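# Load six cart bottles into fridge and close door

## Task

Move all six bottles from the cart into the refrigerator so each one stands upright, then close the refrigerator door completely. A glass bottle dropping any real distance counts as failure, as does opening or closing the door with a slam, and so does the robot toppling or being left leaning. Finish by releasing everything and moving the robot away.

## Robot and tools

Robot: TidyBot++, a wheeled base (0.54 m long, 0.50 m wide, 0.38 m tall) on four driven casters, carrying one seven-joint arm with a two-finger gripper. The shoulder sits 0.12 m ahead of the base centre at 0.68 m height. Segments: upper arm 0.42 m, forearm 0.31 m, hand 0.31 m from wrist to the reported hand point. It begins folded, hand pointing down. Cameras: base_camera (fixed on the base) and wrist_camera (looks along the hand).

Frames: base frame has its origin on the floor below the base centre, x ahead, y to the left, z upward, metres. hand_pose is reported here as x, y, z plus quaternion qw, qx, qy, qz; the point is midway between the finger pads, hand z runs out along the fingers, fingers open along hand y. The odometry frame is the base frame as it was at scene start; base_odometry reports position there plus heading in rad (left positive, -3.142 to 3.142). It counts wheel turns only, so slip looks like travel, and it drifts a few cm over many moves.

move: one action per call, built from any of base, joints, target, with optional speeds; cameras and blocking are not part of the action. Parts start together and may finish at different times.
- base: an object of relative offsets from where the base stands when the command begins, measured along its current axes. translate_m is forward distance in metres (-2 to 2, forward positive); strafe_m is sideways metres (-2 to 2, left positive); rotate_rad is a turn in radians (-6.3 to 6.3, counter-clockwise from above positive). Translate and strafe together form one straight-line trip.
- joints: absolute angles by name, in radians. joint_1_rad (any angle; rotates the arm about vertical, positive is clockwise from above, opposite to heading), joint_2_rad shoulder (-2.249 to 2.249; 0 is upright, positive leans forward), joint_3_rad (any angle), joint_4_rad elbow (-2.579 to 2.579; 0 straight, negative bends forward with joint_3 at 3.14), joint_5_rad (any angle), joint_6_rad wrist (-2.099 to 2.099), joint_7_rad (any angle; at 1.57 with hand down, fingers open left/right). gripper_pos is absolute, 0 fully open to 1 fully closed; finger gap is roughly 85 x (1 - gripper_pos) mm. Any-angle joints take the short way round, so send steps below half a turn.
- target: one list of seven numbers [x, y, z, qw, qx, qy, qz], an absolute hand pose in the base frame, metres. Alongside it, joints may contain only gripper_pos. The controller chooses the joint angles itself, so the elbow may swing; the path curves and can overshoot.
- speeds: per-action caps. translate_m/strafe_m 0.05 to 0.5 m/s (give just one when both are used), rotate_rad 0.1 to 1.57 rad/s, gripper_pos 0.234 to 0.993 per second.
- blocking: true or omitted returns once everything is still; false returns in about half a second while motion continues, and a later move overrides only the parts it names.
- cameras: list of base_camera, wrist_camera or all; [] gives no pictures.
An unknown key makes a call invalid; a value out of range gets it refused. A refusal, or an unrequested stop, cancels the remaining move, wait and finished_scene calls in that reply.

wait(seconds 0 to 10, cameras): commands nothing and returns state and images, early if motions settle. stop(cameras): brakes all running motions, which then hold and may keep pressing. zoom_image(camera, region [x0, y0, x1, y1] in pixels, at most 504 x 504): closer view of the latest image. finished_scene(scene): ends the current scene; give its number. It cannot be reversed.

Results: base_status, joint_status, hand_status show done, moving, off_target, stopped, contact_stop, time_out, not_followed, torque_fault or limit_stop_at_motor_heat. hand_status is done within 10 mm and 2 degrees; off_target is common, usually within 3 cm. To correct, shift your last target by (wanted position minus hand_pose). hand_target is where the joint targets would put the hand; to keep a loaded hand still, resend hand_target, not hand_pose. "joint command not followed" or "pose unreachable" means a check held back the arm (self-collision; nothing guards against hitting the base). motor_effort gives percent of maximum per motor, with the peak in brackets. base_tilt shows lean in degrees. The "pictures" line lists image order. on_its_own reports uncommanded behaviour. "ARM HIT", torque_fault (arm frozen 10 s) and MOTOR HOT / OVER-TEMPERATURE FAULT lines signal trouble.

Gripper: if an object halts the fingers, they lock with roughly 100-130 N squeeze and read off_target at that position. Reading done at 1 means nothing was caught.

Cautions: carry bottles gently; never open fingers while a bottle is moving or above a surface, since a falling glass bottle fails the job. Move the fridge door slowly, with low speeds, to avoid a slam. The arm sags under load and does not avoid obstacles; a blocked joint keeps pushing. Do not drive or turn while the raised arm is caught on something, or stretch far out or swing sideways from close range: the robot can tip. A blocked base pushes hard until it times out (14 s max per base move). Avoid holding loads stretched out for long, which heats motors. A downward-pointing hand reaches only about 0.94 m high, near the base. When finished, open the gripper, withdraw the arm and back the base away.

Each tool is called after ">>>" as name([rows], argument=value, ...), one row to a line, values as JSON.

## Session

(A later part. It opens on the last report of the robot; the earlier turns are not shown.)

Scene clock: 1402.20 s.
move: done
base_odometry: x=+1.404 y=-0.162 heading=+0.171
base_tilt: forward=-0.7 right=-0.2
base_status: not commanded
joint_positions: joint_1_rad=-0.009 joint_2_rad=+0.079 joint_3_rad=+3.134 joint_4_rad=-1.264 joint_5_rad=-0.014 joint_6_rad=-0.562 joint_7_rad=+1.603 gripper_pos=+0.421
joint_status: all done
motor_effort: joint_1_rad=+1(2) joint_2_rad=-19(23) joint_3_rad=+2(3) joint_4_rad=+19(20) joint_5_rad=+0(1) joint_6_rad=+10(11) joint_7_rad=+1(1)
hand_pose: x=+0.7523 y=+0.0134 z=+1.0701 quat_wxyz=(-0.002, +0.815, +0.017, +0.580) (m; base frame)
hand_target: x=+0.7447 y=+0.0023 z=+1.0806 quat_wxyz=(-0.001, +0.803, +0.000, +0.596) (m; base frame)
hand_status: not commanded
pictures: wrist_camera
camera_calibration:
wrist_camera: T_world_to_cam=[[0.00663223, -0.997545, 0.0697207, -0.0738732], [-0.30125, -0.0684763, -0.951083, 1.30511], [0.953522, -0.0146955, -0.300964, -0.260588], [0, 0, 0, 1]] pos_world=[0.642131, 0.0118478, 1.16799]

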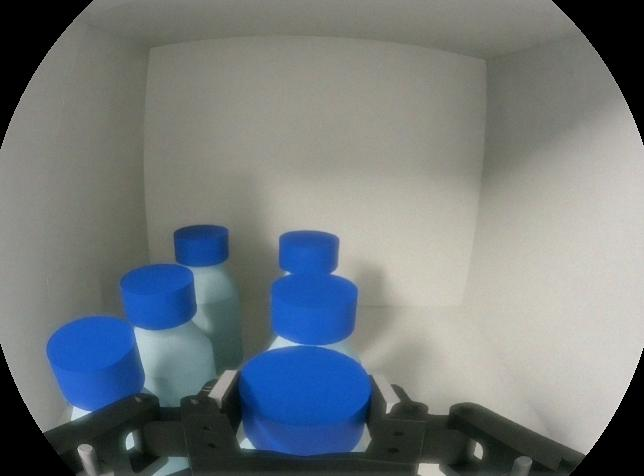

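>>> move(joints={"joint_2_rad": 0.05, "joint_4_rad": -1.315, "joint_6_rad": -0.508}, cameras=[])

>>> move(joints={"gripper_pos": 0.15}, speeds={"gripper_pos": 0.3}, cameras=["wrist_camera"])

Scene clock: 1406.43 s.
move: done
base_odometry: x=+1.404 y=-0.162 heading=+0.171
base_tilt: forward=-0.7 right=-0.2
base_status: not commanded
joint_positions: joint_1_rad=-0.009 joint_2_rad=+0.076 joint_3_rad=+3.134 joint_4_rad=-1.274 joint_5_rad=-0.014 joint_6_rad=-0.550 joint_7_rad=+1.603 gripper_pos=+0.421
joint_status: all done
motor_effort: joint_1_rad=+2(2) joint_2_rad=-18(19) joint_3_rad=+3(3) joint_4_rad=+18(20) joint_5_rad=+0(0) joint_6_rad=+10(11) joint_7_rad=+1(1)
hand_pose: x=+0.7521 y=+0.0134 z=+1.0700 quat_wxyz=(-0.002, +0.813, +0.017, +0.582) (m; base frame)
hand_target: x=+0.7449 y=+0.0023 z=+1.0736 quat_wxyz=(-0.001, +0.805, +0.000, +0.593) (m; base frame)
hand_status: not commanded
pictures: none
No camera images: "cameras" was empty.

Scene clock: 1407.73 s.
move: done
base_odometry: x=+1.404 y=-0.162 heading=+0.171
base_tilt: forward=-0.7 right=-0.2
base_status: not commanded
joint_positions: joint_1_rad=-0.009 joint_2_rad=+0.076 joint_3_rad=+3.135 joint_4_rad=-1.278 joint_5_rad=-0.014 joint_6_rad=-0.547 joint_7_rad=+1.603 gripper_pos=+0.152
joint_status: all done
motor_effort: joint_1_rad=+0(2) joint_2_rad=-21(22) joint_3_rad=+1(3) joint_4_rad=+18(20) joint_5_rad=-1(1) joint_6_rad=+8(10) joint_7_rad=+0(1)
hand_pose: x=+0.7523 y=+0.0131 z=+1.0684 quat_wxyz=(-0.002, +0.813, +0.016, +0.582) (m; base frame)
hand_target: x=+0.7449 y=+0.0023 z=+1.0736 quat_wxyz=(-0.001, +0.805, +0.000, +0.593) (m; base frame)
hand_status: not commanded
pictures: wrist_camera
camera_calibration:
wrist_camera: T_world_to_cam=[[0.00573328, -0.997554, 0.0696714, -0.0732871], [-0.296645, -0.068233, -0.952547, 1.3016], [0.954971, -0.0152065, -0.296311, -0.26716], [0, 0, 0, 1]] pos_world=[0.641663, 0.0116414, 1.16578]

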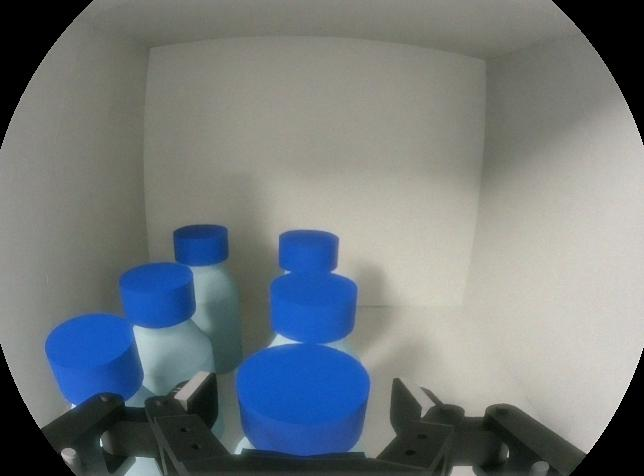

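>>> move(base={"translate_m": -0.53}, speeds={"translate_m": 0.25}, cameras=["wrist_camera", "base_camera"])

Scene clock: 1459.13 s.
move: done
base_odometry: x=+0.882 y=-0.253 heading=+0.171
base_tilt: forward=-0.7 right=-0.2
base_status: done
joint_positions: joint_1_rad=-0.007 joint_2_rad=+0.073 joint_3_rad=+3.135 joint_4_rad=-1.279 joint_5_rad=-0.014 joint_6_rad=-0.545 joint_7_rad=+1.603 gripper_pos=+0.152
joint_status: not commanded
motor_effort: joint_1_rad=+1(4) joint_2_rad=-21(25) joint_3_rad=+1(5) joint_4_rad=+18(20) joint_5_rad=-1(2) joint_6_rad=+10(10) joint_7_rad=+0(1)
hand_pose: x=+0.7514 y=+0.0119 z=+1.0698 quat_wxyz=(-0.001, +0.812, +0.016, +0.583) (m; base frame)
hand_target: x=+0.7449 y=+0.0023 z=+1.0736 quat_wxyz=(-0.001, +0.805, +0.000, +0.593) (m; base frame)
hand_status: not commanded
pictures: base_camera, wrist_camera
camera_calibration:
wrist_camera: T_world_to_cam=[[0.0035531, -0.997561, 0.0697118, -0.0730162], [-0.294047, -0.0676725, -0.953392, 1.30152], [0.955784, -0.0171111, -0.293571, -0.269409], [0, 0, 0, 1]] pos_world=[0.640463, 0.0106289, 1.16686]

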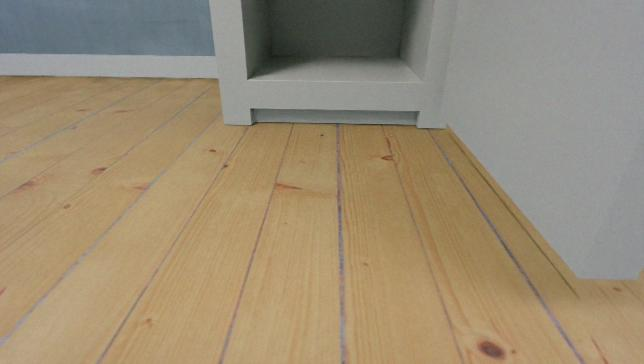

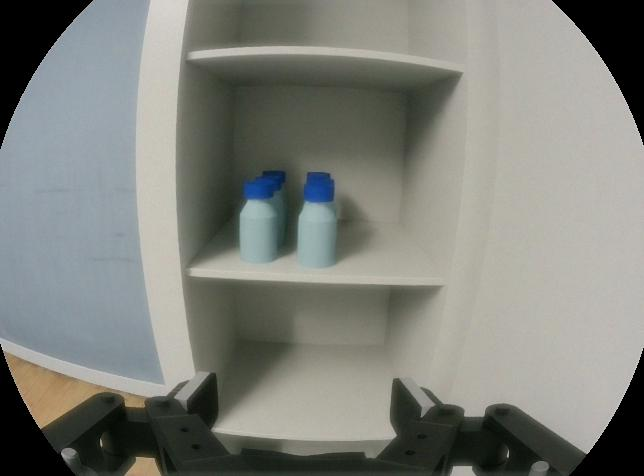

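>>> move(base={"strafe_m": -0.495, "rotate_rad": 1.5708}, joints={"gripper_pos": 1.0}, cameras=["wrist_camera", "base_camera"])

Scene clock: 1470.00 s.
move: done
base_odometry: x=+0.966 y=-0.741 heading=+1.742
base_tilt: forward=-0.7 right=-0.2
base_status: done
joint_positions: joint_1_rad=-0.007 joint_2_rad=+0.073 joint_3_rad=+3.136 joint_4_rad=-1.279 joint_5_rad=-0.014 joint_6_rad=-0.544 joint_7_rad=+1.603 gripper_pos=+1.000
joint_status: all done
motor_effort: joint_1_rad=+0(4) joint_2_rad=-21(24) joint_3_rad=+1(4) joint_4_rad=+19(20) joint_5_rad=-1(2) joint_6_rad=+9(10) joint_7_rad=+0(1)
hand_pose: x=+0.7515 y=+0.0111 z=+1.0699 quat_wxyz=(-0.001, +0.812, +0.015, +0.583) (m; base frame)
hand_target: x=+0.7449 y=+0.0023 z=+1.0736 quat_wxyz=(-0.001, +0.805, +0.000, +0.593) (m; base frame)
hand_status: not commanded
pictures: base_camera, wrist_camera
camera_calibration:
wrist_camera: T_world_to_cam=[[0.00221591, -0.997562, 0.0697449, -0.0728556], [-0.293607, -0.0673202, -0.953553, 1.30143], [0.955924, -0.0183646, -0.29304, -0.270134], [0, 0, 0, 1]] pos_world=[0.640497, 0.00997355, 1.1669]

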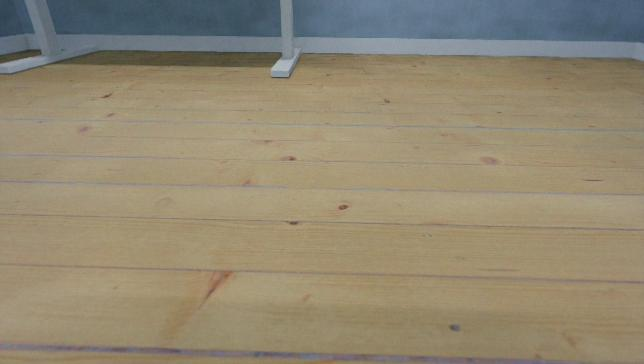

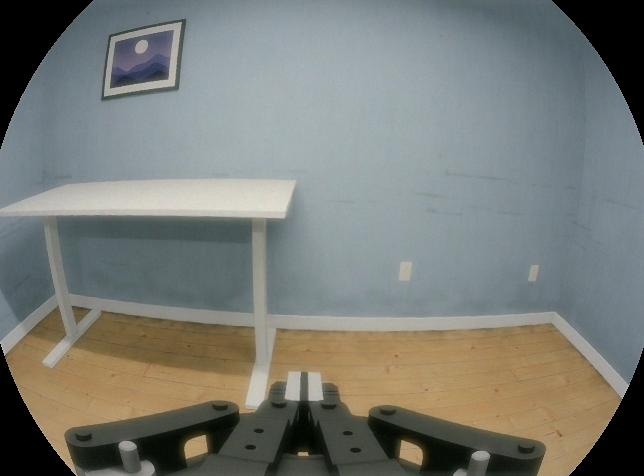

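>>> move(base={"translate_m": -0.8, "strafe_m": -0.2}, cameras=["wrist_camera", "base_camera"])

Scene clock: 1489.13 s.
move: done
base_odometry: x=+1.300 y=-1.495 heading=+1.743
base_tilt: forward=-0.7 right=-0.2
base_status: done
joint_positions: joint_1_rad=-0.007 joint_2_rad=+0.073 joint_3_rad=+3.136 joint_4_rad=-1.279 joint_5_rad=-0.014 joint_6_rad=-0.543 joint_7_rad=+1.603 gripper_pos=+1.000
joint_status: not commanded
motor_effort: joint_1_rad=+0(1) joint_2_rad=-21(25) joint_3_rad=+1(2) joint_4_rad=+19(20) joint_5_rad=-1(1) joint_6_rad=+8(10) joint_7_rad=+0(1)
hand_pose: x=+0.7514 y=+0.0111 z=+1.0703 quat_wxyz=(-0.001, +0.812, +0.015, +0.583) (m; base frame)
hand_target: x=+0.7449 y=+0.0023 z=+1.0736 quat_wxyz=(-0.001, +0.805, +0.000, +0.593) (m; base frame)
hand_status: not commanded
pictures: base_camera, wrist_camera
camera_calibration:
wrist_camera: T_world_to_cam=[[0.00212444, -0.997563, 0.0697334, -0.0728019], [-0.292563, -0.0673025, -0.953875, 1.30128], [0.956244, -0.0183749, -0.291993, -0.271312], [0, 0, 0, 1]] pos_world=[0.640302, 0.00996976, 1.16712]

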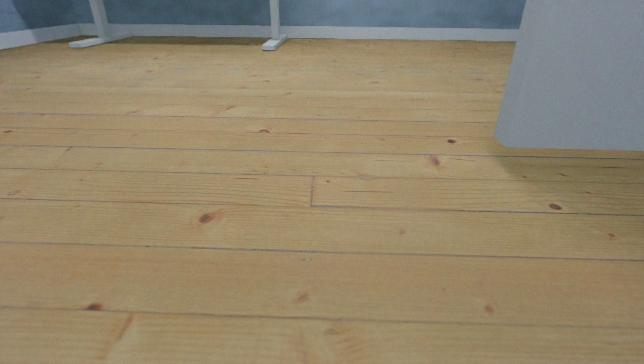

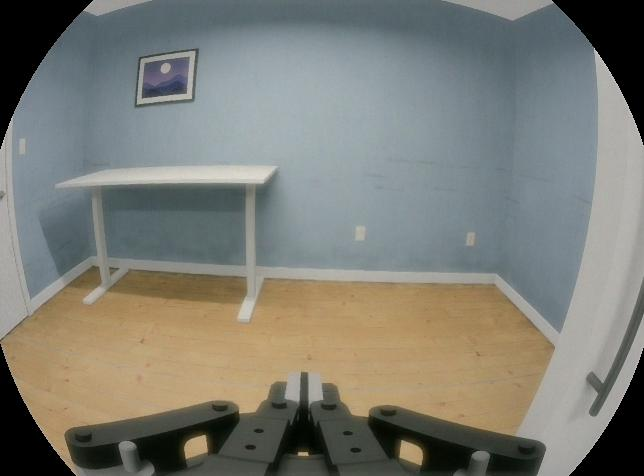

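>>> move(base={"strafe_m": -0.52}, speeds={"strafe_m": 0.3}, cameras=["wrist_camera", "base_camera"])

Scene clock: 1501.63 s.
move: done
base_odometry: x=+1.812 y=-1.406 heading=+1.742
base_tilt: forward=-0.7 right=-0.1
base_status: done
joint_positions: joint_1_rad=-0.005 joint_2_rad=+0.073 joint_3_rad=+3.137 joint_4_rad=-1.279 joint_5_rad=-0.014 joint_6_rad=-0.543 joint_7_rad=+1.603 gripper_pos=+1.000
joint_status: not commanded
motor_effort: joint_1_rad=+0(3) joint_2_rad=-21(22) joint_3_rad=+1(3) joint_4_rad=+19(20) joint_5_rad=-1(2) joint_6_rad=+9(10) joint_7_rad=+0(1)
hand_pose: x=+0.7514 y=+0.0093 z=+1.0703 quat_wxyz=(+0.000, +0.812, +0.014, +0.583) (m; base frame)
hand_target: x=+0.7449 y=+0.0023 z=+1.0736 quat_wxyz=(-0.001, +0.805, +0.000, +0.593) (m; base frame)
hand_status: not commanded
pictures: base_camera, wrist_camera
camera_calibration:
wrist_camera: T_world_to_cam=[[-0.000744806, -0.997558, 0.0698379, -0.0725316], [-0.292755, -0.0665607, -0.953868, 1.30131], [0.956187, -0.0211558, -0.29199, -0.271324], [0, 0, 0, 1]] pos_world=[0.640345, 0.00852128, 1.16712]

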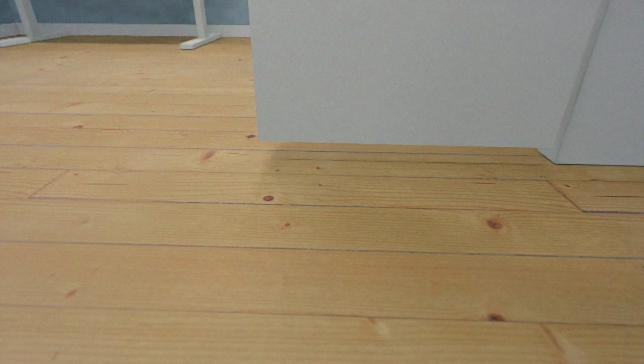

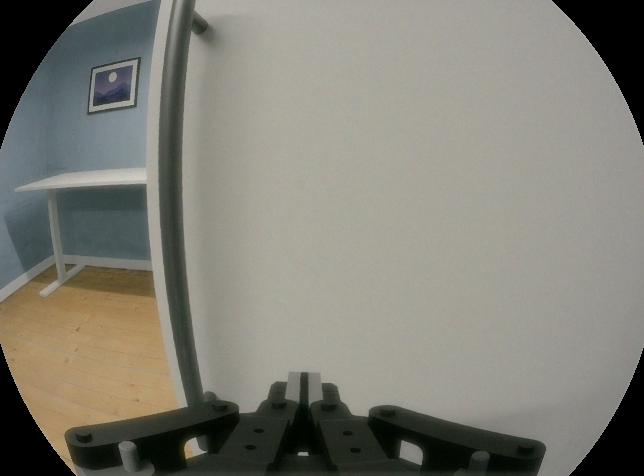

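>>> move(base={"translate_m": 0.15}, speeds={"translate_m": 0.2}, cameras=["wrist_camera", "base_camera"])

Scene clock: 1536.67 s.
move: done
base_odometry: x=+1.787 y=-1.258 heading=+1.742
base_tilt: forward=-0.7 right=-0.2
base_status: done
joint_positions: joint_1_rad=-0.005 joint_2_rad=+0.072 joint_3_rad=+3.137 joint_4_rad=-1.280 joint_5_rad=-0.014 joint_6_rad=-0.543 joint_7_rad=+1.603 gripper_pos=+1.000
joint_status: not commanded
motor_effort: joint_1_rad=+0(1) joint_2_rad=-21(23) joint_3_rad=+1(2) joint_4_rad=+20(20) joint_5_rad=-1(1) joint_6_rad=+9(10) joint_7_rad=+0(1)
hand_pose: x=+0.7512 y=+0.0093 z=+1.0706 quat_wxyz=(+0.000, +0.812, +0.014, +0.584) (m; base frame)
hand_target: x=+0.7449 y=+0.0023 z=+1.0736 quat_wxyz=(-0.001, +0.805, +0.000, +0.593) (m; base frame)
hand_status: not commanded
pictures: base_camera, wrist_camera
camera_calibration:
wrist_camera: T_world_to_cam=[[-0.000795808, -0.997558, 0.0698325, -0.0725107], [-0.292126, -0.0665545, -0.954061, 1.30128], [0.956379, -0.0211591, -0.29136, -0.271886], [0, 0, 0, 1]] pos_world=[0.640105, 0.00851923, 1.16734]

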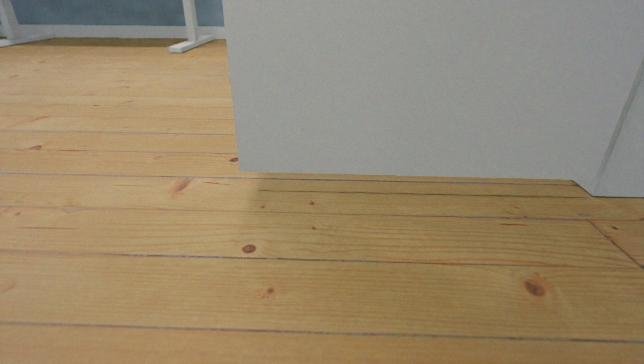

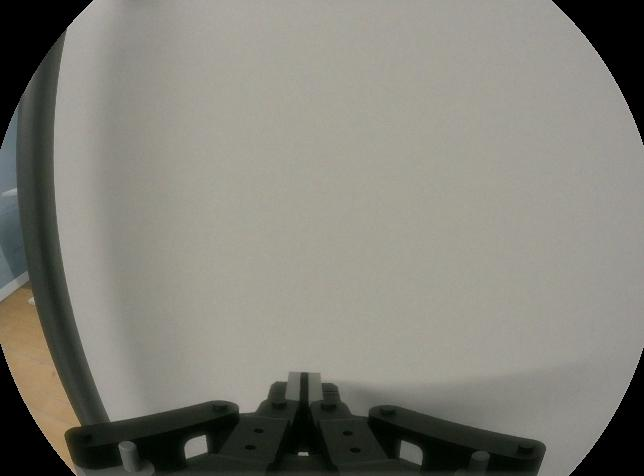

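>>> move()

Scene clock: 1552.97 s.
base_odometry: x=+1.787 y=-1.258 heading=+1.742
base_tilt: forward=-0.7 right=-0.2
base_status: done
joint_positions: joint_1_rad=-0.005 joint_2_rad=+0.072 joint_3_rad=+3.137 joint_4_rad=-1.280 joint_5_rad=-0.014 joint_6_rad=-0.543 joint_7_rad=+1.603 gripper_pos=+1.000
joint_status: not commanded
motor_effort: joint_1_rad=+1(1) joint_2_rad=-21(23) joint_3_rad=+1(2) joint_4_rad=+20(20) joint_5_rad=-1(1) joint_6_rad=+9(10) joint_7_rad=+0(1)
hand_pose: x=+0.7512 y=+0.0093 z=+1.0706 quat_wxyz=(+0.000, +0.812, +0.014, +0.584) (m; base frame)
hand_target: x=+0.7449 y=+0.0023 z=+1.0736 quat_wxyz=(-0.001, +0.805, +0.000, +0.593) (m; base frame)
hand_status: not commanded
pictures: base_camera, wrist_camera
camera_calibration:
wrist_camera: T_world_to_cam=[[-0.000795808, -0.997558, 0.0698325, -0.0725107], [-0.292126, -0.0665545, -0.954061, 1.30128], [0.956379, -0.0211591, -0.29136, -0.271886], [0, 0, 0, 1]] pos_world=[0.640105, 0.00851923, 1.16734]

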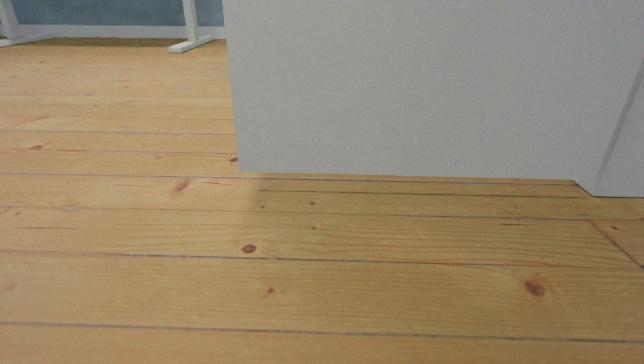

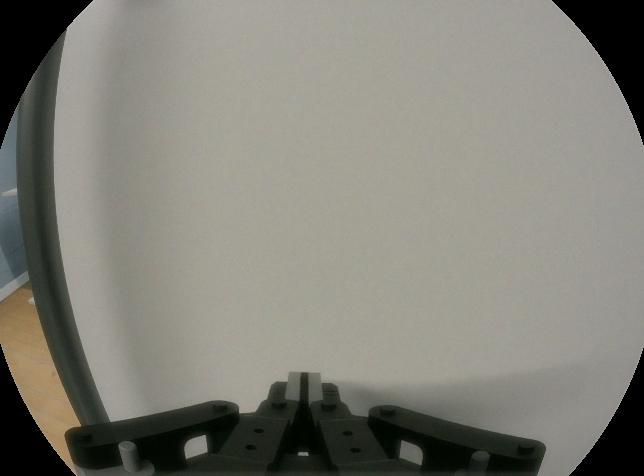

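>>> move(base={"translate_m": 0.02}, speeds={"translate_m": 0.05})

Scene clock: 1555.80 s.
move: done
base_odometry: x=+1.784 y=-1.238 heading=+1.742
base_tilt: forward=-0.7 right=-0.2
base_status: done
joint_positions: joint_1_rad=-0.005 joint_2_rad=+0.072 joint_3_rad=+3.137 joint_4_rad=-1.280 joint_5_rad=-0.014 joint_6_rad=-0.543 joint_7_rad=+1.603 gripper_pos=+1.000
joint_status: not commanded
motor_effort: joint_1_rad=+0(2) joint_2_rad=-21(25) joint_3_rad=+1(2) joint_4_rad=+19(20) joint_5_rad=-1(1) joint_6_rad=+9(10) joint_7_rad=+0(1)
hand_pose: x=+0.7512 y=+0.0093 z=+1.0706 quat_wxyz=(+0.000, +0.812, +0.014, +0.584) (m; base frame)
hand_target: x=+0.7449 y=+0.0023 z=+1.0736 quat_wxyz=(-0.001, +0.805, +0.000, +0.593) (m; base frame)
hand_status: not commanded
pictures: base_camera, wrist_camera
camera_calibration:
wrist_camera: T_world_to_cam=[[-0.000836337, -0.997558, 0.0698316, -0.0725039], [-0.291986, -0.066545, -0.954105, 1.30127], [0.956422, -0.0211878, -0.291217, -0.271974], [0, 0, 0, 1]] pos_world=[0.640013, 0.00850335, 1.1674]

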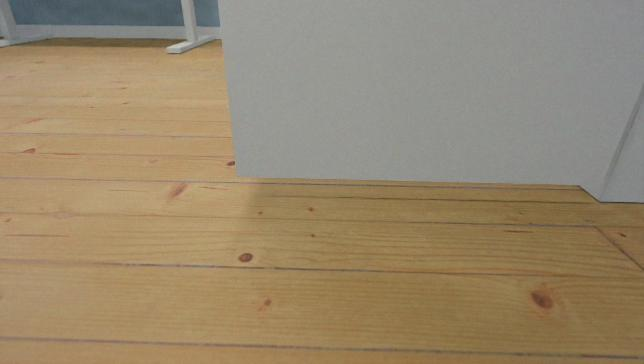

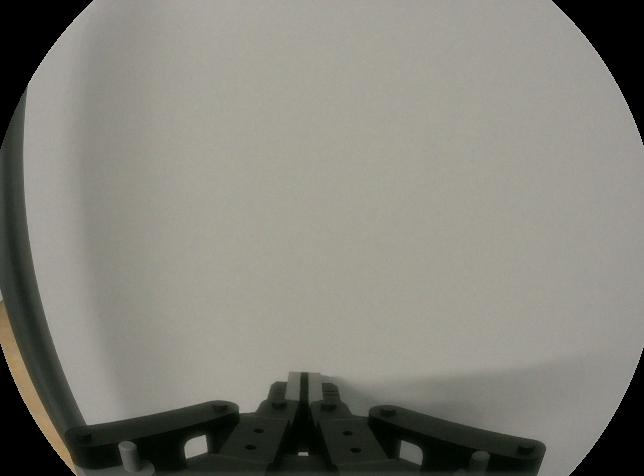

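>>> move(base={"translate_m": 0.015}, speeds={"translate_m": 0.05})

>>> move(base={"translate_m": 0.015}, speeds={"translate_m": 0.05})

Scene clock: 1561.27 s.
move: done
base_odometry: x=+1.781 y=-1.224 heading=+1.741
base_tilt: forward=-0.7 right=-0.2
base_status: done
joint_positions: joint_1_rad=-0.005 joint_2_rad=+0.062 joint_3_rad=+3.137 joint_4_rad=-1.290 joint_5_rad=-0.014 joint_6_rad=-0.543 joint_7_rad=+1.603 gripper_pos=+1.000
joint_status: not commanded
motor_effort: joint_1_rad=+0(1) joint_2_rad=-17(22) joint_3_rad=+1(2) joint_4_rad=+21(22) joint_5_rad=-1(2) joint_6_rad=+13(16) joint_7_rad=+0(1)
hand_pose: x=+0.7468 y=+0.0091 z=+1.0712 quat_wxyz=(+0.000, +0.812, +0.014, +0.584) (m; base frame)
hand_target: x=+0.7449 y=+0.0023 z=+1.0736 quat_wxyz=(-0.001, +0.805, +0.000, +0.593) (m; base frame)
hand_status: not commanded
pictures: base_camera, wrist_camera
camera_calibration:
wrist_camera: T_world_to_cam=[[-0.0010524, -0.997555, 0.0698728, -0.0725773], [-0.291756, -0.0665266, -0.954176, 1.3004], [0.956492, -0.02139, -0.290973, -0.267969], [0, 0, 0, 1]] pos_world=[0.635635, 0.00837968, 1.16791]

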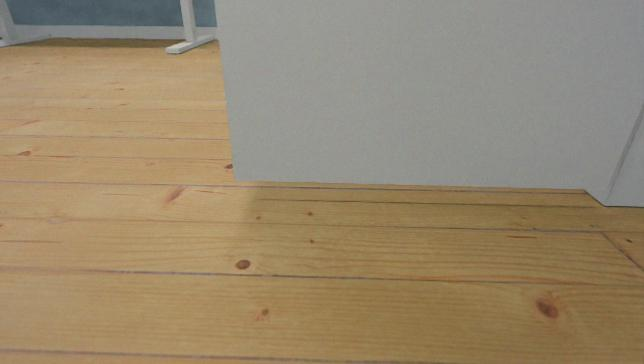

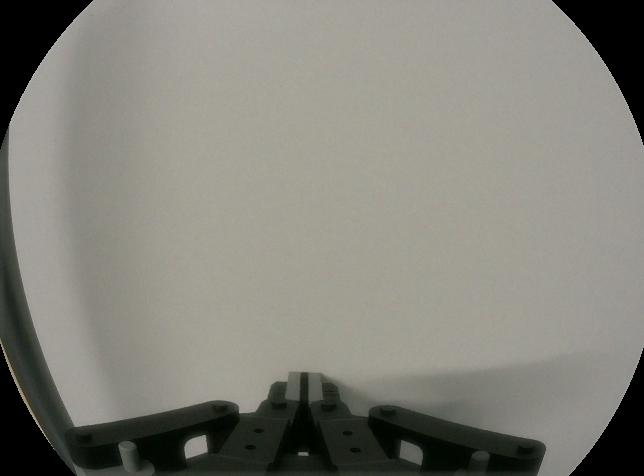

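Scene clock: 1562.07 s.
move: done
base_odometry: x=+1.779 y=-1.209 heading=+1.741
base_tilt: forward=-0.7 right=-0.2
base_status: done
joint_positions: joint_1_rad=-0.005 joint_2_rad=+0.051 joint_3_rad=+3.136 joint_4_rad=-1.302 joint_5_rad=-0.014 joint_6_rad=-0.533 joint_7_rad=+1.603 gripper_pos=+1.000
joint_status: not commanded
motor_effort: joint_1_rad=+1(3) joint_2_rad=-17(23) joint_3_rad=+2(4) joint_4_rad=+22(24) joint_5_rad=-1(1) joint_6_rad=+15(19) joint_7_rad=+0(1)
hand_pose: x=+0.7434 y=+0.0098 z=+1.0735 quat_wxyz=(+0.000, +0.809, +0.014, +0.587) (m; base frame)
hand_target: x=+0.7449 y=+0.0023 z=+1.0736 quat_wxyz=(-0.001, +0.805, +0.000, +0.593) (m; base frame)
hand_status: not commanded
pictures: base_camera, wrist_camera
camera_calibration:
wrist_camera: T_world_to_cam=[[-0.000686838, -0.997565, 0.0697463, -0.0722571], [-0.283352, -0.0666937, -0.956694, 1.29816], [0.959016, -0.0204199, -0.282616, -0.274825], [0, 0, 0, 1]] pos_world=[0.631347, 0.00888579, 1.16931]

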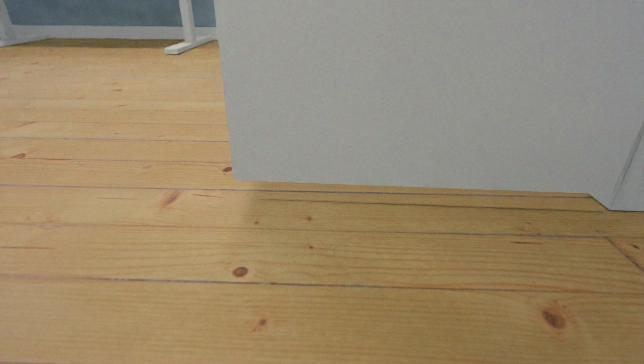

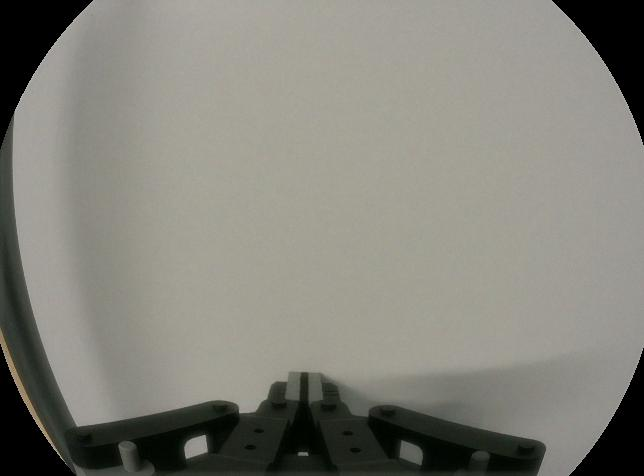

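>>> move(base={"translate_m": 0.14, "strafe_m": 0.19, "rotate_rad": -0.2618}, speeds={"translate_m": 0.11, "rotate_rad": 0.12})

Scene clock: 1603.73 s.
move: done
base_odometry: x=+1.568 y=-1.103 heading=+1.479
base_tilt: forward=-0.7 right=-0.2
base_status: done
joint_positions: joint_1_rad=-0.007 joint_2_rad=+0.044 joint_3_rad=+3.134 joint_4_rad=-1.308 joint_5_rad=-0.014 joint_6_rad=-0.522 joint_7_rad=+1.603 gripper_pos=+1.000
joint_status: not commanded
motor_effort: joint_1_rad=+0(5) joint_2_rad=-21(21) joint_3_rad=+1(6) joint_4_rad=+19(26) joint_5_rad=-1(2) joint_6_rad=+9(21) joint_7_rad=+0(1)
hand_pose: x=+0.7414 y=+0.0129 z=+1.0775 quat_wxyz=(-0.002, +0.806, +0.016, +0.592) (m; base frame)
hand_target: x=+0.7449 y=+0.0023 z=+1.0736 quat_wxyz=(-0.001, +0.805, +0.000, +0.593) (m; base frame)
hand_status: not commanded
pictures: base_camera, wrist_camera
camera_calibration:
wrist_camera: T_world_to_cam=[[0.00349803, -0.997577, 0.0694817, -0.0722231], [-0.271372, -0.0678217, -0.960082, 1.29641], [0.962468, -0.015497, -0.270952, -0.286986], [0, 0, 0, 1]] pos_world=[0.628277, 0.0114292, 1.17192]

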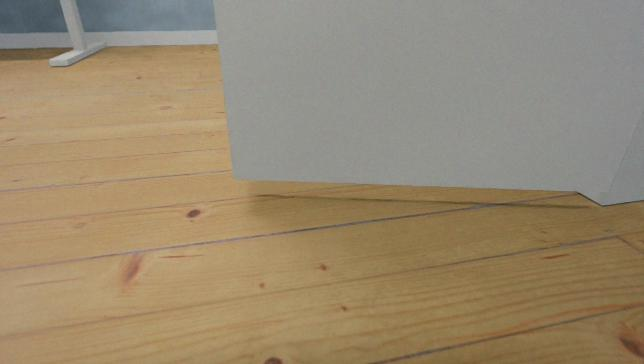

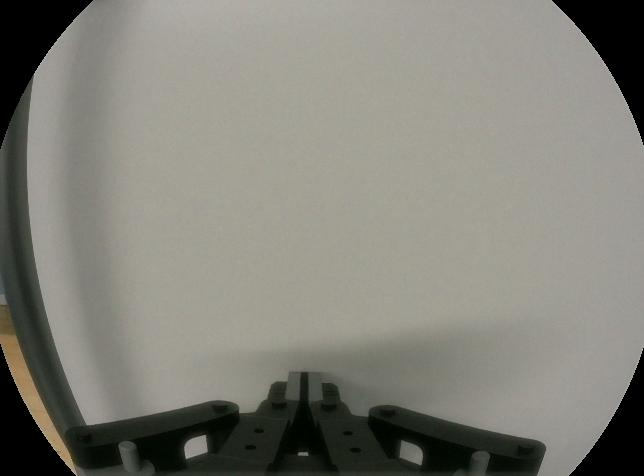

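>>> move(base={"translate_m": 0.137, "strafe_m": 0.192, "rotate_rad": -0.2618}, speeds={"translate_m": 0.1, "rotate_rad": 0.11})

Scene clock: 1618.43 s.
move: done
base_odometry: x=+1.389 y=-0.949 heading=+1.217
base_tilt: forward=-0.7 right=-0.2
base_status: done
joint_positions: joint_1_rad=-0.007 joint_2_rad=+0.043 joint_3_rad=+3.135 joint_4_rad=-1.308 joint_5_rad=-0.014 joint_6_rad=-0.523 joint_7_rad=+1.603 gripper_pos=+1.000
joint_status: not commanded
motor_effort: joint_1_rad=+0(2) joint_2_rad=-20(22) joint_3_rad=+1(3) joint_4_rad=+18(21) joint_5_rad=-1(2) joint_6_rad=+10(13) joint_7_rad=+0(1)
hand_pose: x=+0.7409 y=+0.0119 z=+1.0780 quat_wxyz=(-0.001, +0.805, +0.016, +0.592) (m; base frame)
hand_target: x=+0.7449 y=+0.0023 z=+1.0736 quat_wxyz=(-0.001, +0.805, +0.000, +0.593) (m; base frame)
hand_status: not commanded
pictures: base_camera, wrist_camera
camera_calibration:
wrist_camera: T_world_to_cam=[[0.00188394, -0.997578, 0.0695345, -0.0721004], [-0.271258, -0.0674374, -0.960141, 1.29661], [0.962505, -0.017053, -0.270728, -0.286611], [0, 0, 0, 1]] pos_world=[0.627717, 0.0106269, 1.17235]

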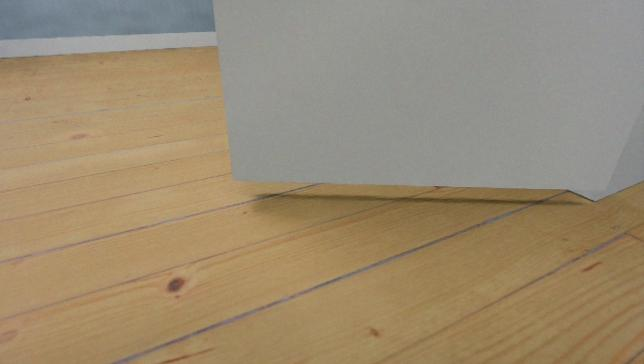

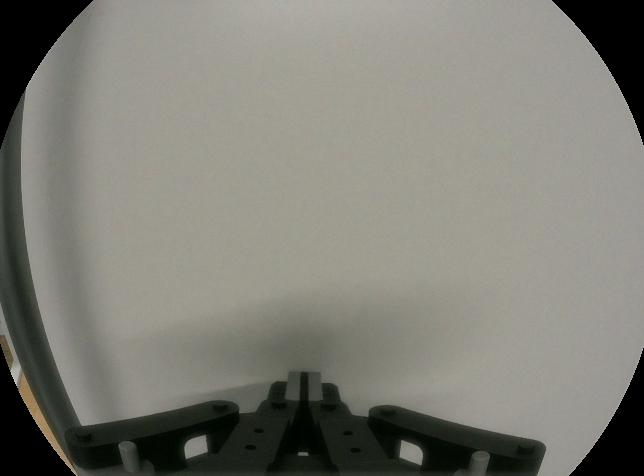

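>>> move(base={"translate_m": 0.135, "strafe_m": 0.197, "rotate_rad": -0.2618}, speeds={"translate_m": 0.08, "rotate_rad": 0.1})

Scene clock: 1635.67 s.
move: done
base_odometry: x=+1.251 y=-0.754 heading=+0.954
base_tilt: forward=-0.7 right=-0.2
base_status: done
joint_positions: joint_1_rad=-0.005 joint_2_rad=+0.044 joint_3_rad=+3.138 joint_4_rad=-1.308 joint_5_rad=-0.014 joint_6_rad=-0.523 joint_7_rad=+1.603 gripper_pos=+1.000
joint_status: not commanded
motor_effort: joint_1_rad=+1(3) joint_2_rad=-21(22) joint_3_rad=+1(4) joint_4_rad=+19(21) joint_5_rad=-1(2) joint_6_rad=+9(13) joint_7_rad=+0(1)
hand_pose: x=+0.7414 y=+0.0087 z=+1.0773 quat_wxyz=(+0.001, +0.806, +0.013, +0.592) (m; base frame)
hand_target: x=+0.7449 y=+0.0023 z=+1.0736 quat_wxyz=(-0.001, +0.805, +0.000, +0.593) (m; base frame)
hand_status: not commanded
pictures: base_camera, wrist_camera
camera_calibration:
wrist_camera: T_world_to_cam=[[-0.00323743, -0.997564, 0.0696883, -0.0716038], [-0.272856, -0.0661631, -0.959777, 1.29661], [0.962049, -0.0221221, -0.271977, -0.285607], [0, 0, 0, 1]] pos_world=[0.628323, 0.00804002, 1.17177]

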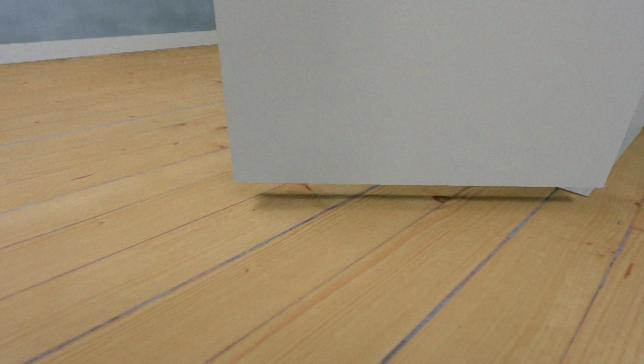

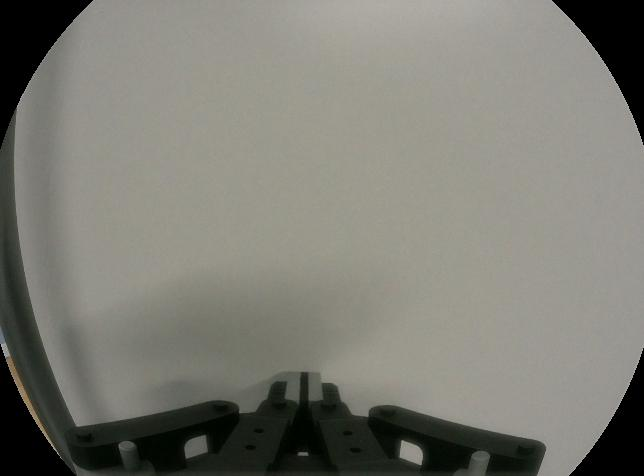

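>>> move(base={"translate_m": 0.083, "strafe_m": 0.134, "rotate_rad": -0.1745}, speeds={"translate_m": 0.08, "rotate_rad": 0.1})

Scene clock: 1649.33 s.
move: done
base_odometry: x=+1.190 y=-0.609 heading=+0.779
base_tilt: forward=-0.7 right=-0.2
base_status: done
joint_positions: joint_1_rad=-0.004 joint_2_rad=+0.045 joint_3_rad=+3.138 joint_4_rad=-1.308 joint_5_rad=-0.014 joint_6_rad=-0.523 joint_7_rad=+1.603 gripper_pos=+1.000
joint_status: not commanded
motor_effort: joint_1_rad=+0(2) joint_2_rad=-20(22) joint_3_rad=+1(3) joint_4_rad=+20(21) joint_5_rad=-1(2) joint_6_rad=+9(13) joint_7_rad=+0(1)
hand_pose: x=+0.7416 y=+0.0084 z=+1.0768 quat_wxyz=(+0.001, +0.806, +0.013, +0.592) (m; base frame)
hand_target: x=+0.7449 y=+0.0023 z=+1.0736 quat_wxyz=(-0.001, +0.805, +0.000, +0.593) (m; base frame)
hand_status: not commanded
pictures: base_camera, wrist_camera
camera_calibration:
wrist_camera: T_world_to_cam=[[-0.00368283, -0.997562, 0.0696871, -0.0715542], [-0.273598, -0.0660234, -0.959575, 1.29658], [0.961837, -0.0226002, -0.272688, -0.285027], [0, 0, 0, 1]] pos_world=[0.628627, 0.0077832, 1.17143]

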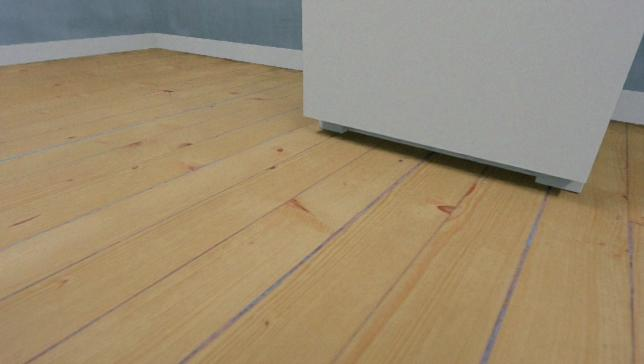

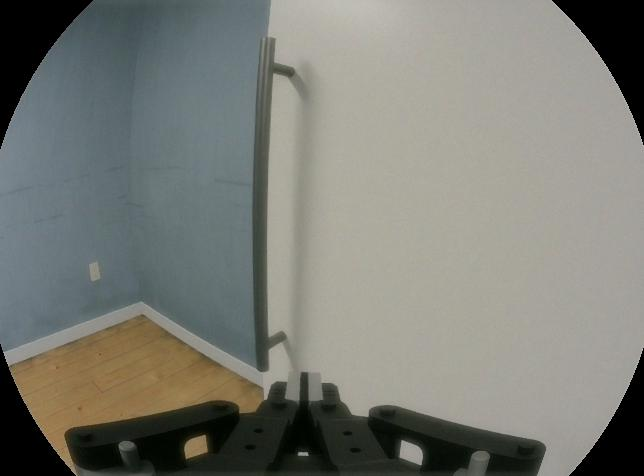

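>>> move(base={"translate_m": 0.365, "strafe_m": 0.488, "rotate_rad": -0.608}, speeds={"translate_m": 0.3, "rotate_rad": 0.5})

Scene clock: 1668.50 s.
move: done
base_odometry: x=+1.107 y=-0.005 heading=+0.170
base_tilt: forward=-0.7 right=-0.2
base_status: done
joint_positions: joint_1_rad=-0.001 joint_2_rad=+0.045 joint_3_rad=+3.140 joint_4_rad=-1.308 joint_5_rad=-0.014 joint_6_rad=-0.523 joint_7_rad=+1.603 gripper_pos=+1.000
joint_status: not commanded
motor_effort: joint_1_rad=+1(3) joint_2_rad=-20(21) joint_3_rad=+2(3) joint_4_rad=+20(20) joint_5_rad=-1(2) joint_6_rad=+9(10) joint_7_rad=+0(1)
hand_pose: x=+0.7417 y=+0.0050 z=+1.0768 quat_wxyz=(+0.002, +0.806, +0.011, +0.592) (m; base frame)
hand_target: x=+0.7449 y=+0.0023 z=+1.0736 quat_wxyz=(-0.001, +0.805, +0.000, +0.593) (m; base frame)
hand_status: not commanded
pictures: base_camera, wrist_camera
camera_calibration:
wrist_camera: T_world_to_cam=[[-0.00919171, -0.997519, 0.0698002, -0.0709753], [-0.273958, -0.0646202, -0.959568, 1.29662], [0.961698, -0.0279424, -0.272685, -0.285041], [0, 0, 0, 1]] pos_world=[0.628692, 0.00502418, 1.17143]

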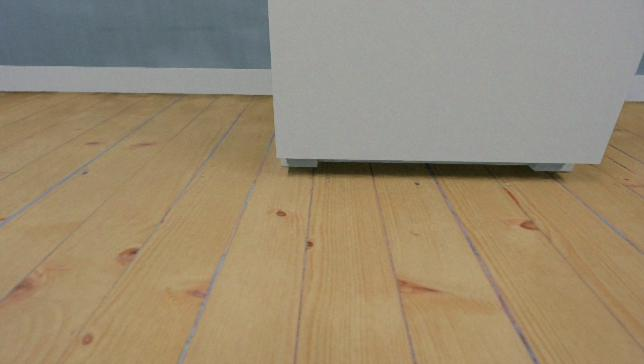

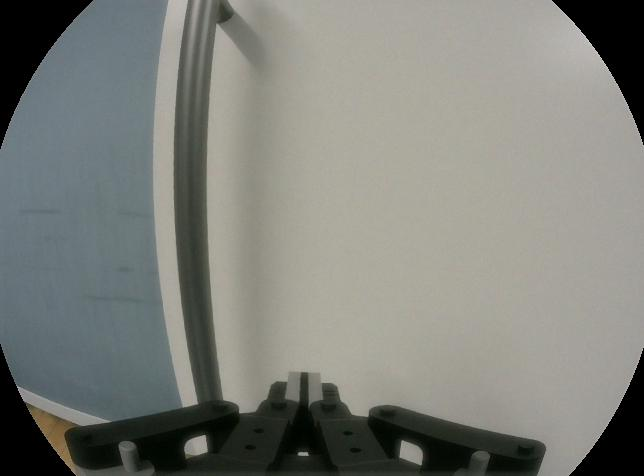

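>>> move(base={"translate_m": 0.08, "strafe_m": -0.05}, speeds={"translate_m": 0.1})

>>> move(base={"translate_m": 0.02}, speeds={"translate_m": 0.05})

Scene clock: 1685.17 s.
move: done
base_odometry: x=+1.195 y=-0.041 heading=+0.170
base_tilt: forward=-0.7 right=-0.2
base_status: done
joint_positions: joint_1_rad=-0.001 joint_2_rad=+0.045 joint_3_rad=+3.140 joint_4_rad=-1.308 joint_5_rad=-0.014 joint_6_rad=-0.523 joint_7_rad=+1.603 gripper_pos=+1.000
joint_status: not commanded
motor_effort: joint_1_rad=+0(1) joint_2_rad=-20(22) joint_3_rad=+1(3) joint_4_rad=+19(21) joint_5_rad=-1(1) joint_6_rad=+9(10) joint_7_rad=+0(1)
hand_pose: x=+0.7419 y=+0.0050 z=+1.0766 quat_wxyz=(+0.002, +0.806, +0.011, +0.591) (m; base frame)
hand_target: x=+0.7449 y=+0.0023 z=+1.0736 quat_wxyz=(-0.001, +0.805, +0.000, +0.593) (m; base frame)
hand_status: not commanded
pictures: base_camera, wrist_camera
camera_calibration:
wrist_camera: T_world_to_cam=[[-0.00913166, -0.997519, 0.0698034, -0.0709847], [-0.274379, -0.0646275, -0.959447, 1.29659], [0.961578, -0.027914, -0.273109, -0.284738], [0, 0, 0, 1]] pos_world=[0.628908, 0.00503873, 1.1712]

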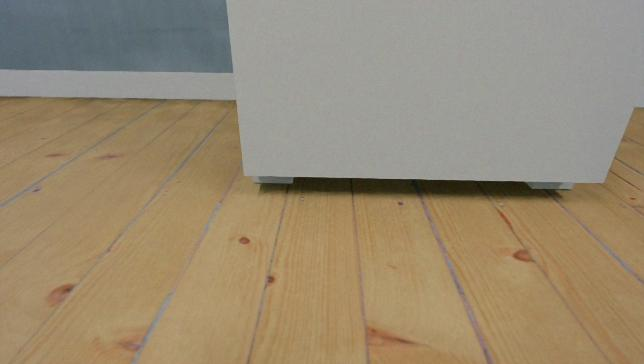

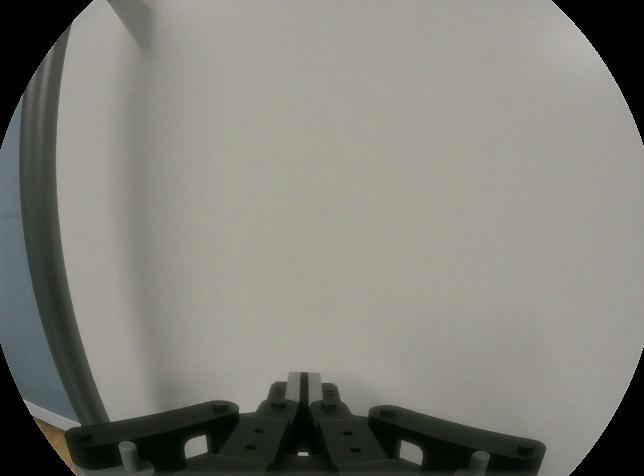

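Scene clock: 1686.07 s.
move: done
base_odometry: x=+1.214 y=-0.037 heading=+0.170
base_tilt: forward=-0.7 right=-0.2
base_status: done
joint_positions: joint_1_rad=-0.001 joint_2_rad=+0.046 joint_3_rad=+3.140 joint_4_rad=-1.308 joint_5_rad=-0.014 joint_6_rad=-0.523 joint_7_rad=+1.603 gripper_pos=+1.000
joint_status: not commanded
motor_effort: joint_1_rad=+0(2) joint_2_rad=-21(24) joint_3_rad=+1(3) joint_4_rad=+19(20) joint_5_rad=-1(1) joint_6_rad=+9(10) joint_7_rad=+1(1)
hand_pose: x=+0.7420 y=+0.0052 z=+1.0763 quat_wxyz=(+0.002, +0.806, +0.011, +0.591) (m; base frame)
hand_target: x=+0.7449 y=+0.0023 z=+1.0736 quat_wxyz=(-0.001, +0.805, +0.000, +0.593) (m; base frame)
hand_status: not commanded
pictures: base_camera, wrist_camera
camera_calibration:
wrist_camera: T_world_to_cam=[[-0.00887059, -0.997521, 0.0698019, -0.0710148], [-0.274731, -0.0646873, -0.959343, 1.29656], [0.96148, -0.0276867, -0.273476, -0.284474], [0, 0, 0, 1]] pos_world=[0.629092, 0.00515617, 1.17101]

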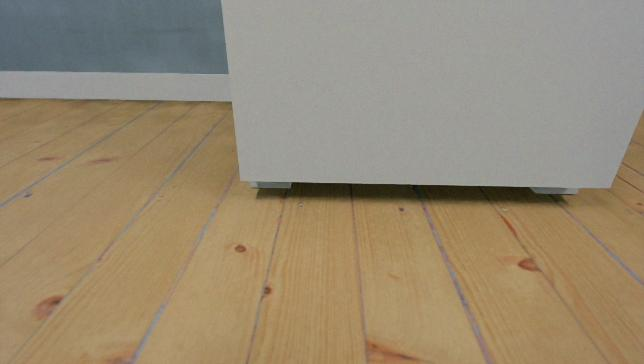

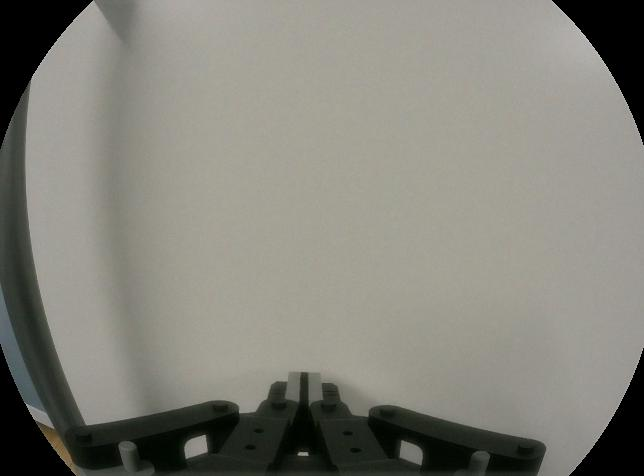

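>>> move(base={"translate_m": 0.015}, speeds={"translate_m": 0.05})

>>> move(base={"translate_m": 0.012}, speeds={"translate_m": 0.05})

Scene clock: 1690.87 s.
move: done
base_odometry: x=+1.229 y=-0.035 heading=+0.169
base_tilt: forward=-0.7 right=-0.2
base_status: done
joint_positions: joint_1_rad=-0.001 joint_2_rad=+0.037 joint_3_rad=+3.140 joint_4_rad=-1.310 joint_5_rad=-0.014 joint_6_rad=-0.534 joint_7_rad=+1.603 gripper_pos=+1.000
joint_status: not commanded
motor_effort: joint_1_rad=+0(2) joint_2_rad=-16(22) joint_3_rad=+1(2) joint_4_rad=+20(23) joint_5_rad=-1(2) joint_6_rad=+13(20) joint_7_rad=+0(1)
hand_pose: x=+0.7375 y=+0.0051 z=+1.0769 quat_wxyz=(+0.002, +0.808, +0.011, +0.589) (m; base frame)
hand_target: x=+0.7449 y=+0.0023 z=+1.0736 quat_wxyz=(-0.001, +0.805, +0.000, +0.593) (m; base frame)
hand_status: not commanded
pictures: base_camera, wrist_camera
camera_calibration:
wrist_camera: T_world_to_cam=[[-0.00852295, -0.997517, 0.0699043, -0.0715197], [-0.279438, -0.0647459, -0.957978, 1.2979], [0.960126, -0.0276987, -0.278192, -0.273895], [0, 0, 0, 1]] pos_world=[0.625047, 0.00510512, 1.17217]

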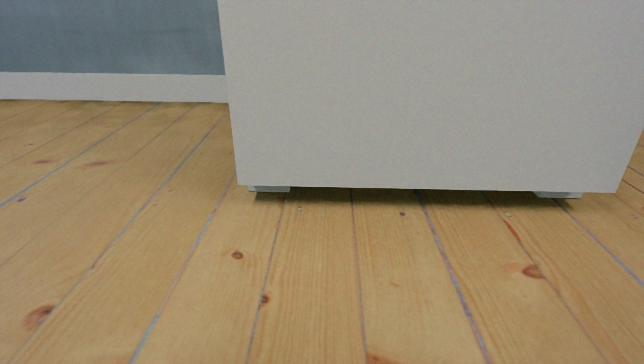

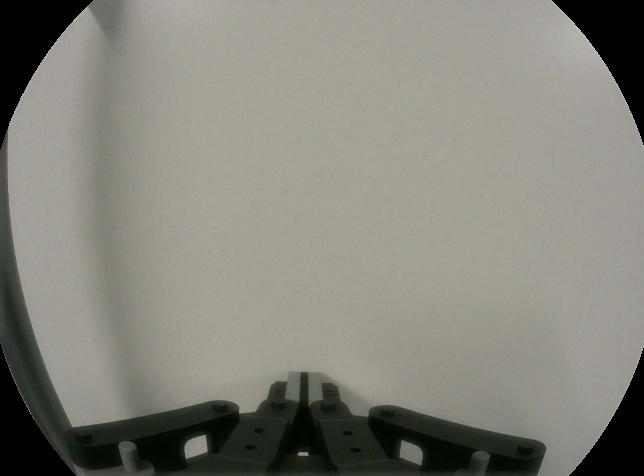

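Scene clock: 1691.53 s.
move: done
base_odometry: x=+1.241 y=-0.033 heading=+0.169
base_tilt: forward=-0.8 right=-0.2
base_status: done
joint_positions: joint_1_rad=-0.001 joint_2_rad=+0.015 joint_3_rad=+3.140 joint_4_rad=-1.320 joint_5_rad=-0.014 joint_6_rad=-0.558 joint_7_rad=+1.603 gripper_pos=+1.000
joint_status: not commanded
motor_effort: joint_1_rad=+0(2) joint_2_rad=-12(17) joint_3_rad=+1(3) joint_4_rad=+25(26) joint_5_rad=-1(2) joint_6_rad=+20(25) joint_7_rad=+0(1)
hand_pose: x=+0.7263 y=+0.0052 z=+1.0771 quat_wxyz=(+0.002, +0.811, +0.011, +0.584) (m; base frame)
hand_target: x=+0.7449 y=+0.0023 z=+1.0736 quat_wxyz=(-0.001, +0.805, +0.000, +0.593) (m; base frame)
hand_status: not commanded
pictures: base_camera, wrist_camera
camera_calibration:
wrist_camera: T_world_to_cam=[[-0.00732576, -0.99751, 0.070143, -0.0726772], [-0.291312, -0.0649735, -0.954419, 1.29971], [0.9566, -0.0274253, -0.290111, -0.247754], [0, 0, 0, 1]] pos_world=[0.615089, 0.00515549, 1.17369]

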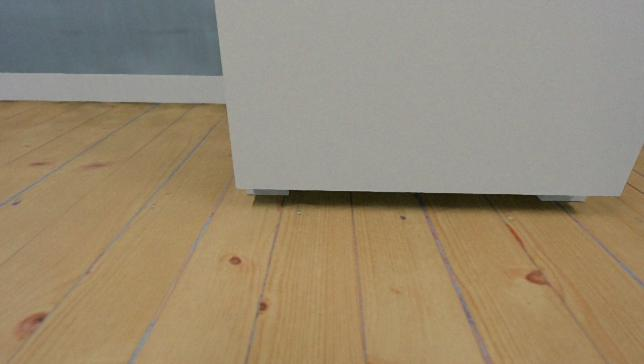

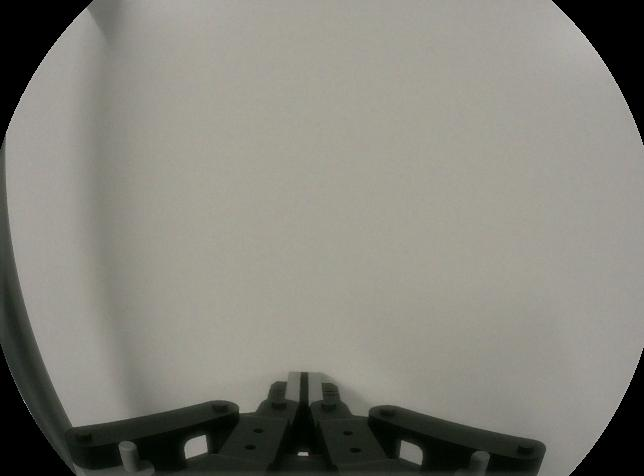

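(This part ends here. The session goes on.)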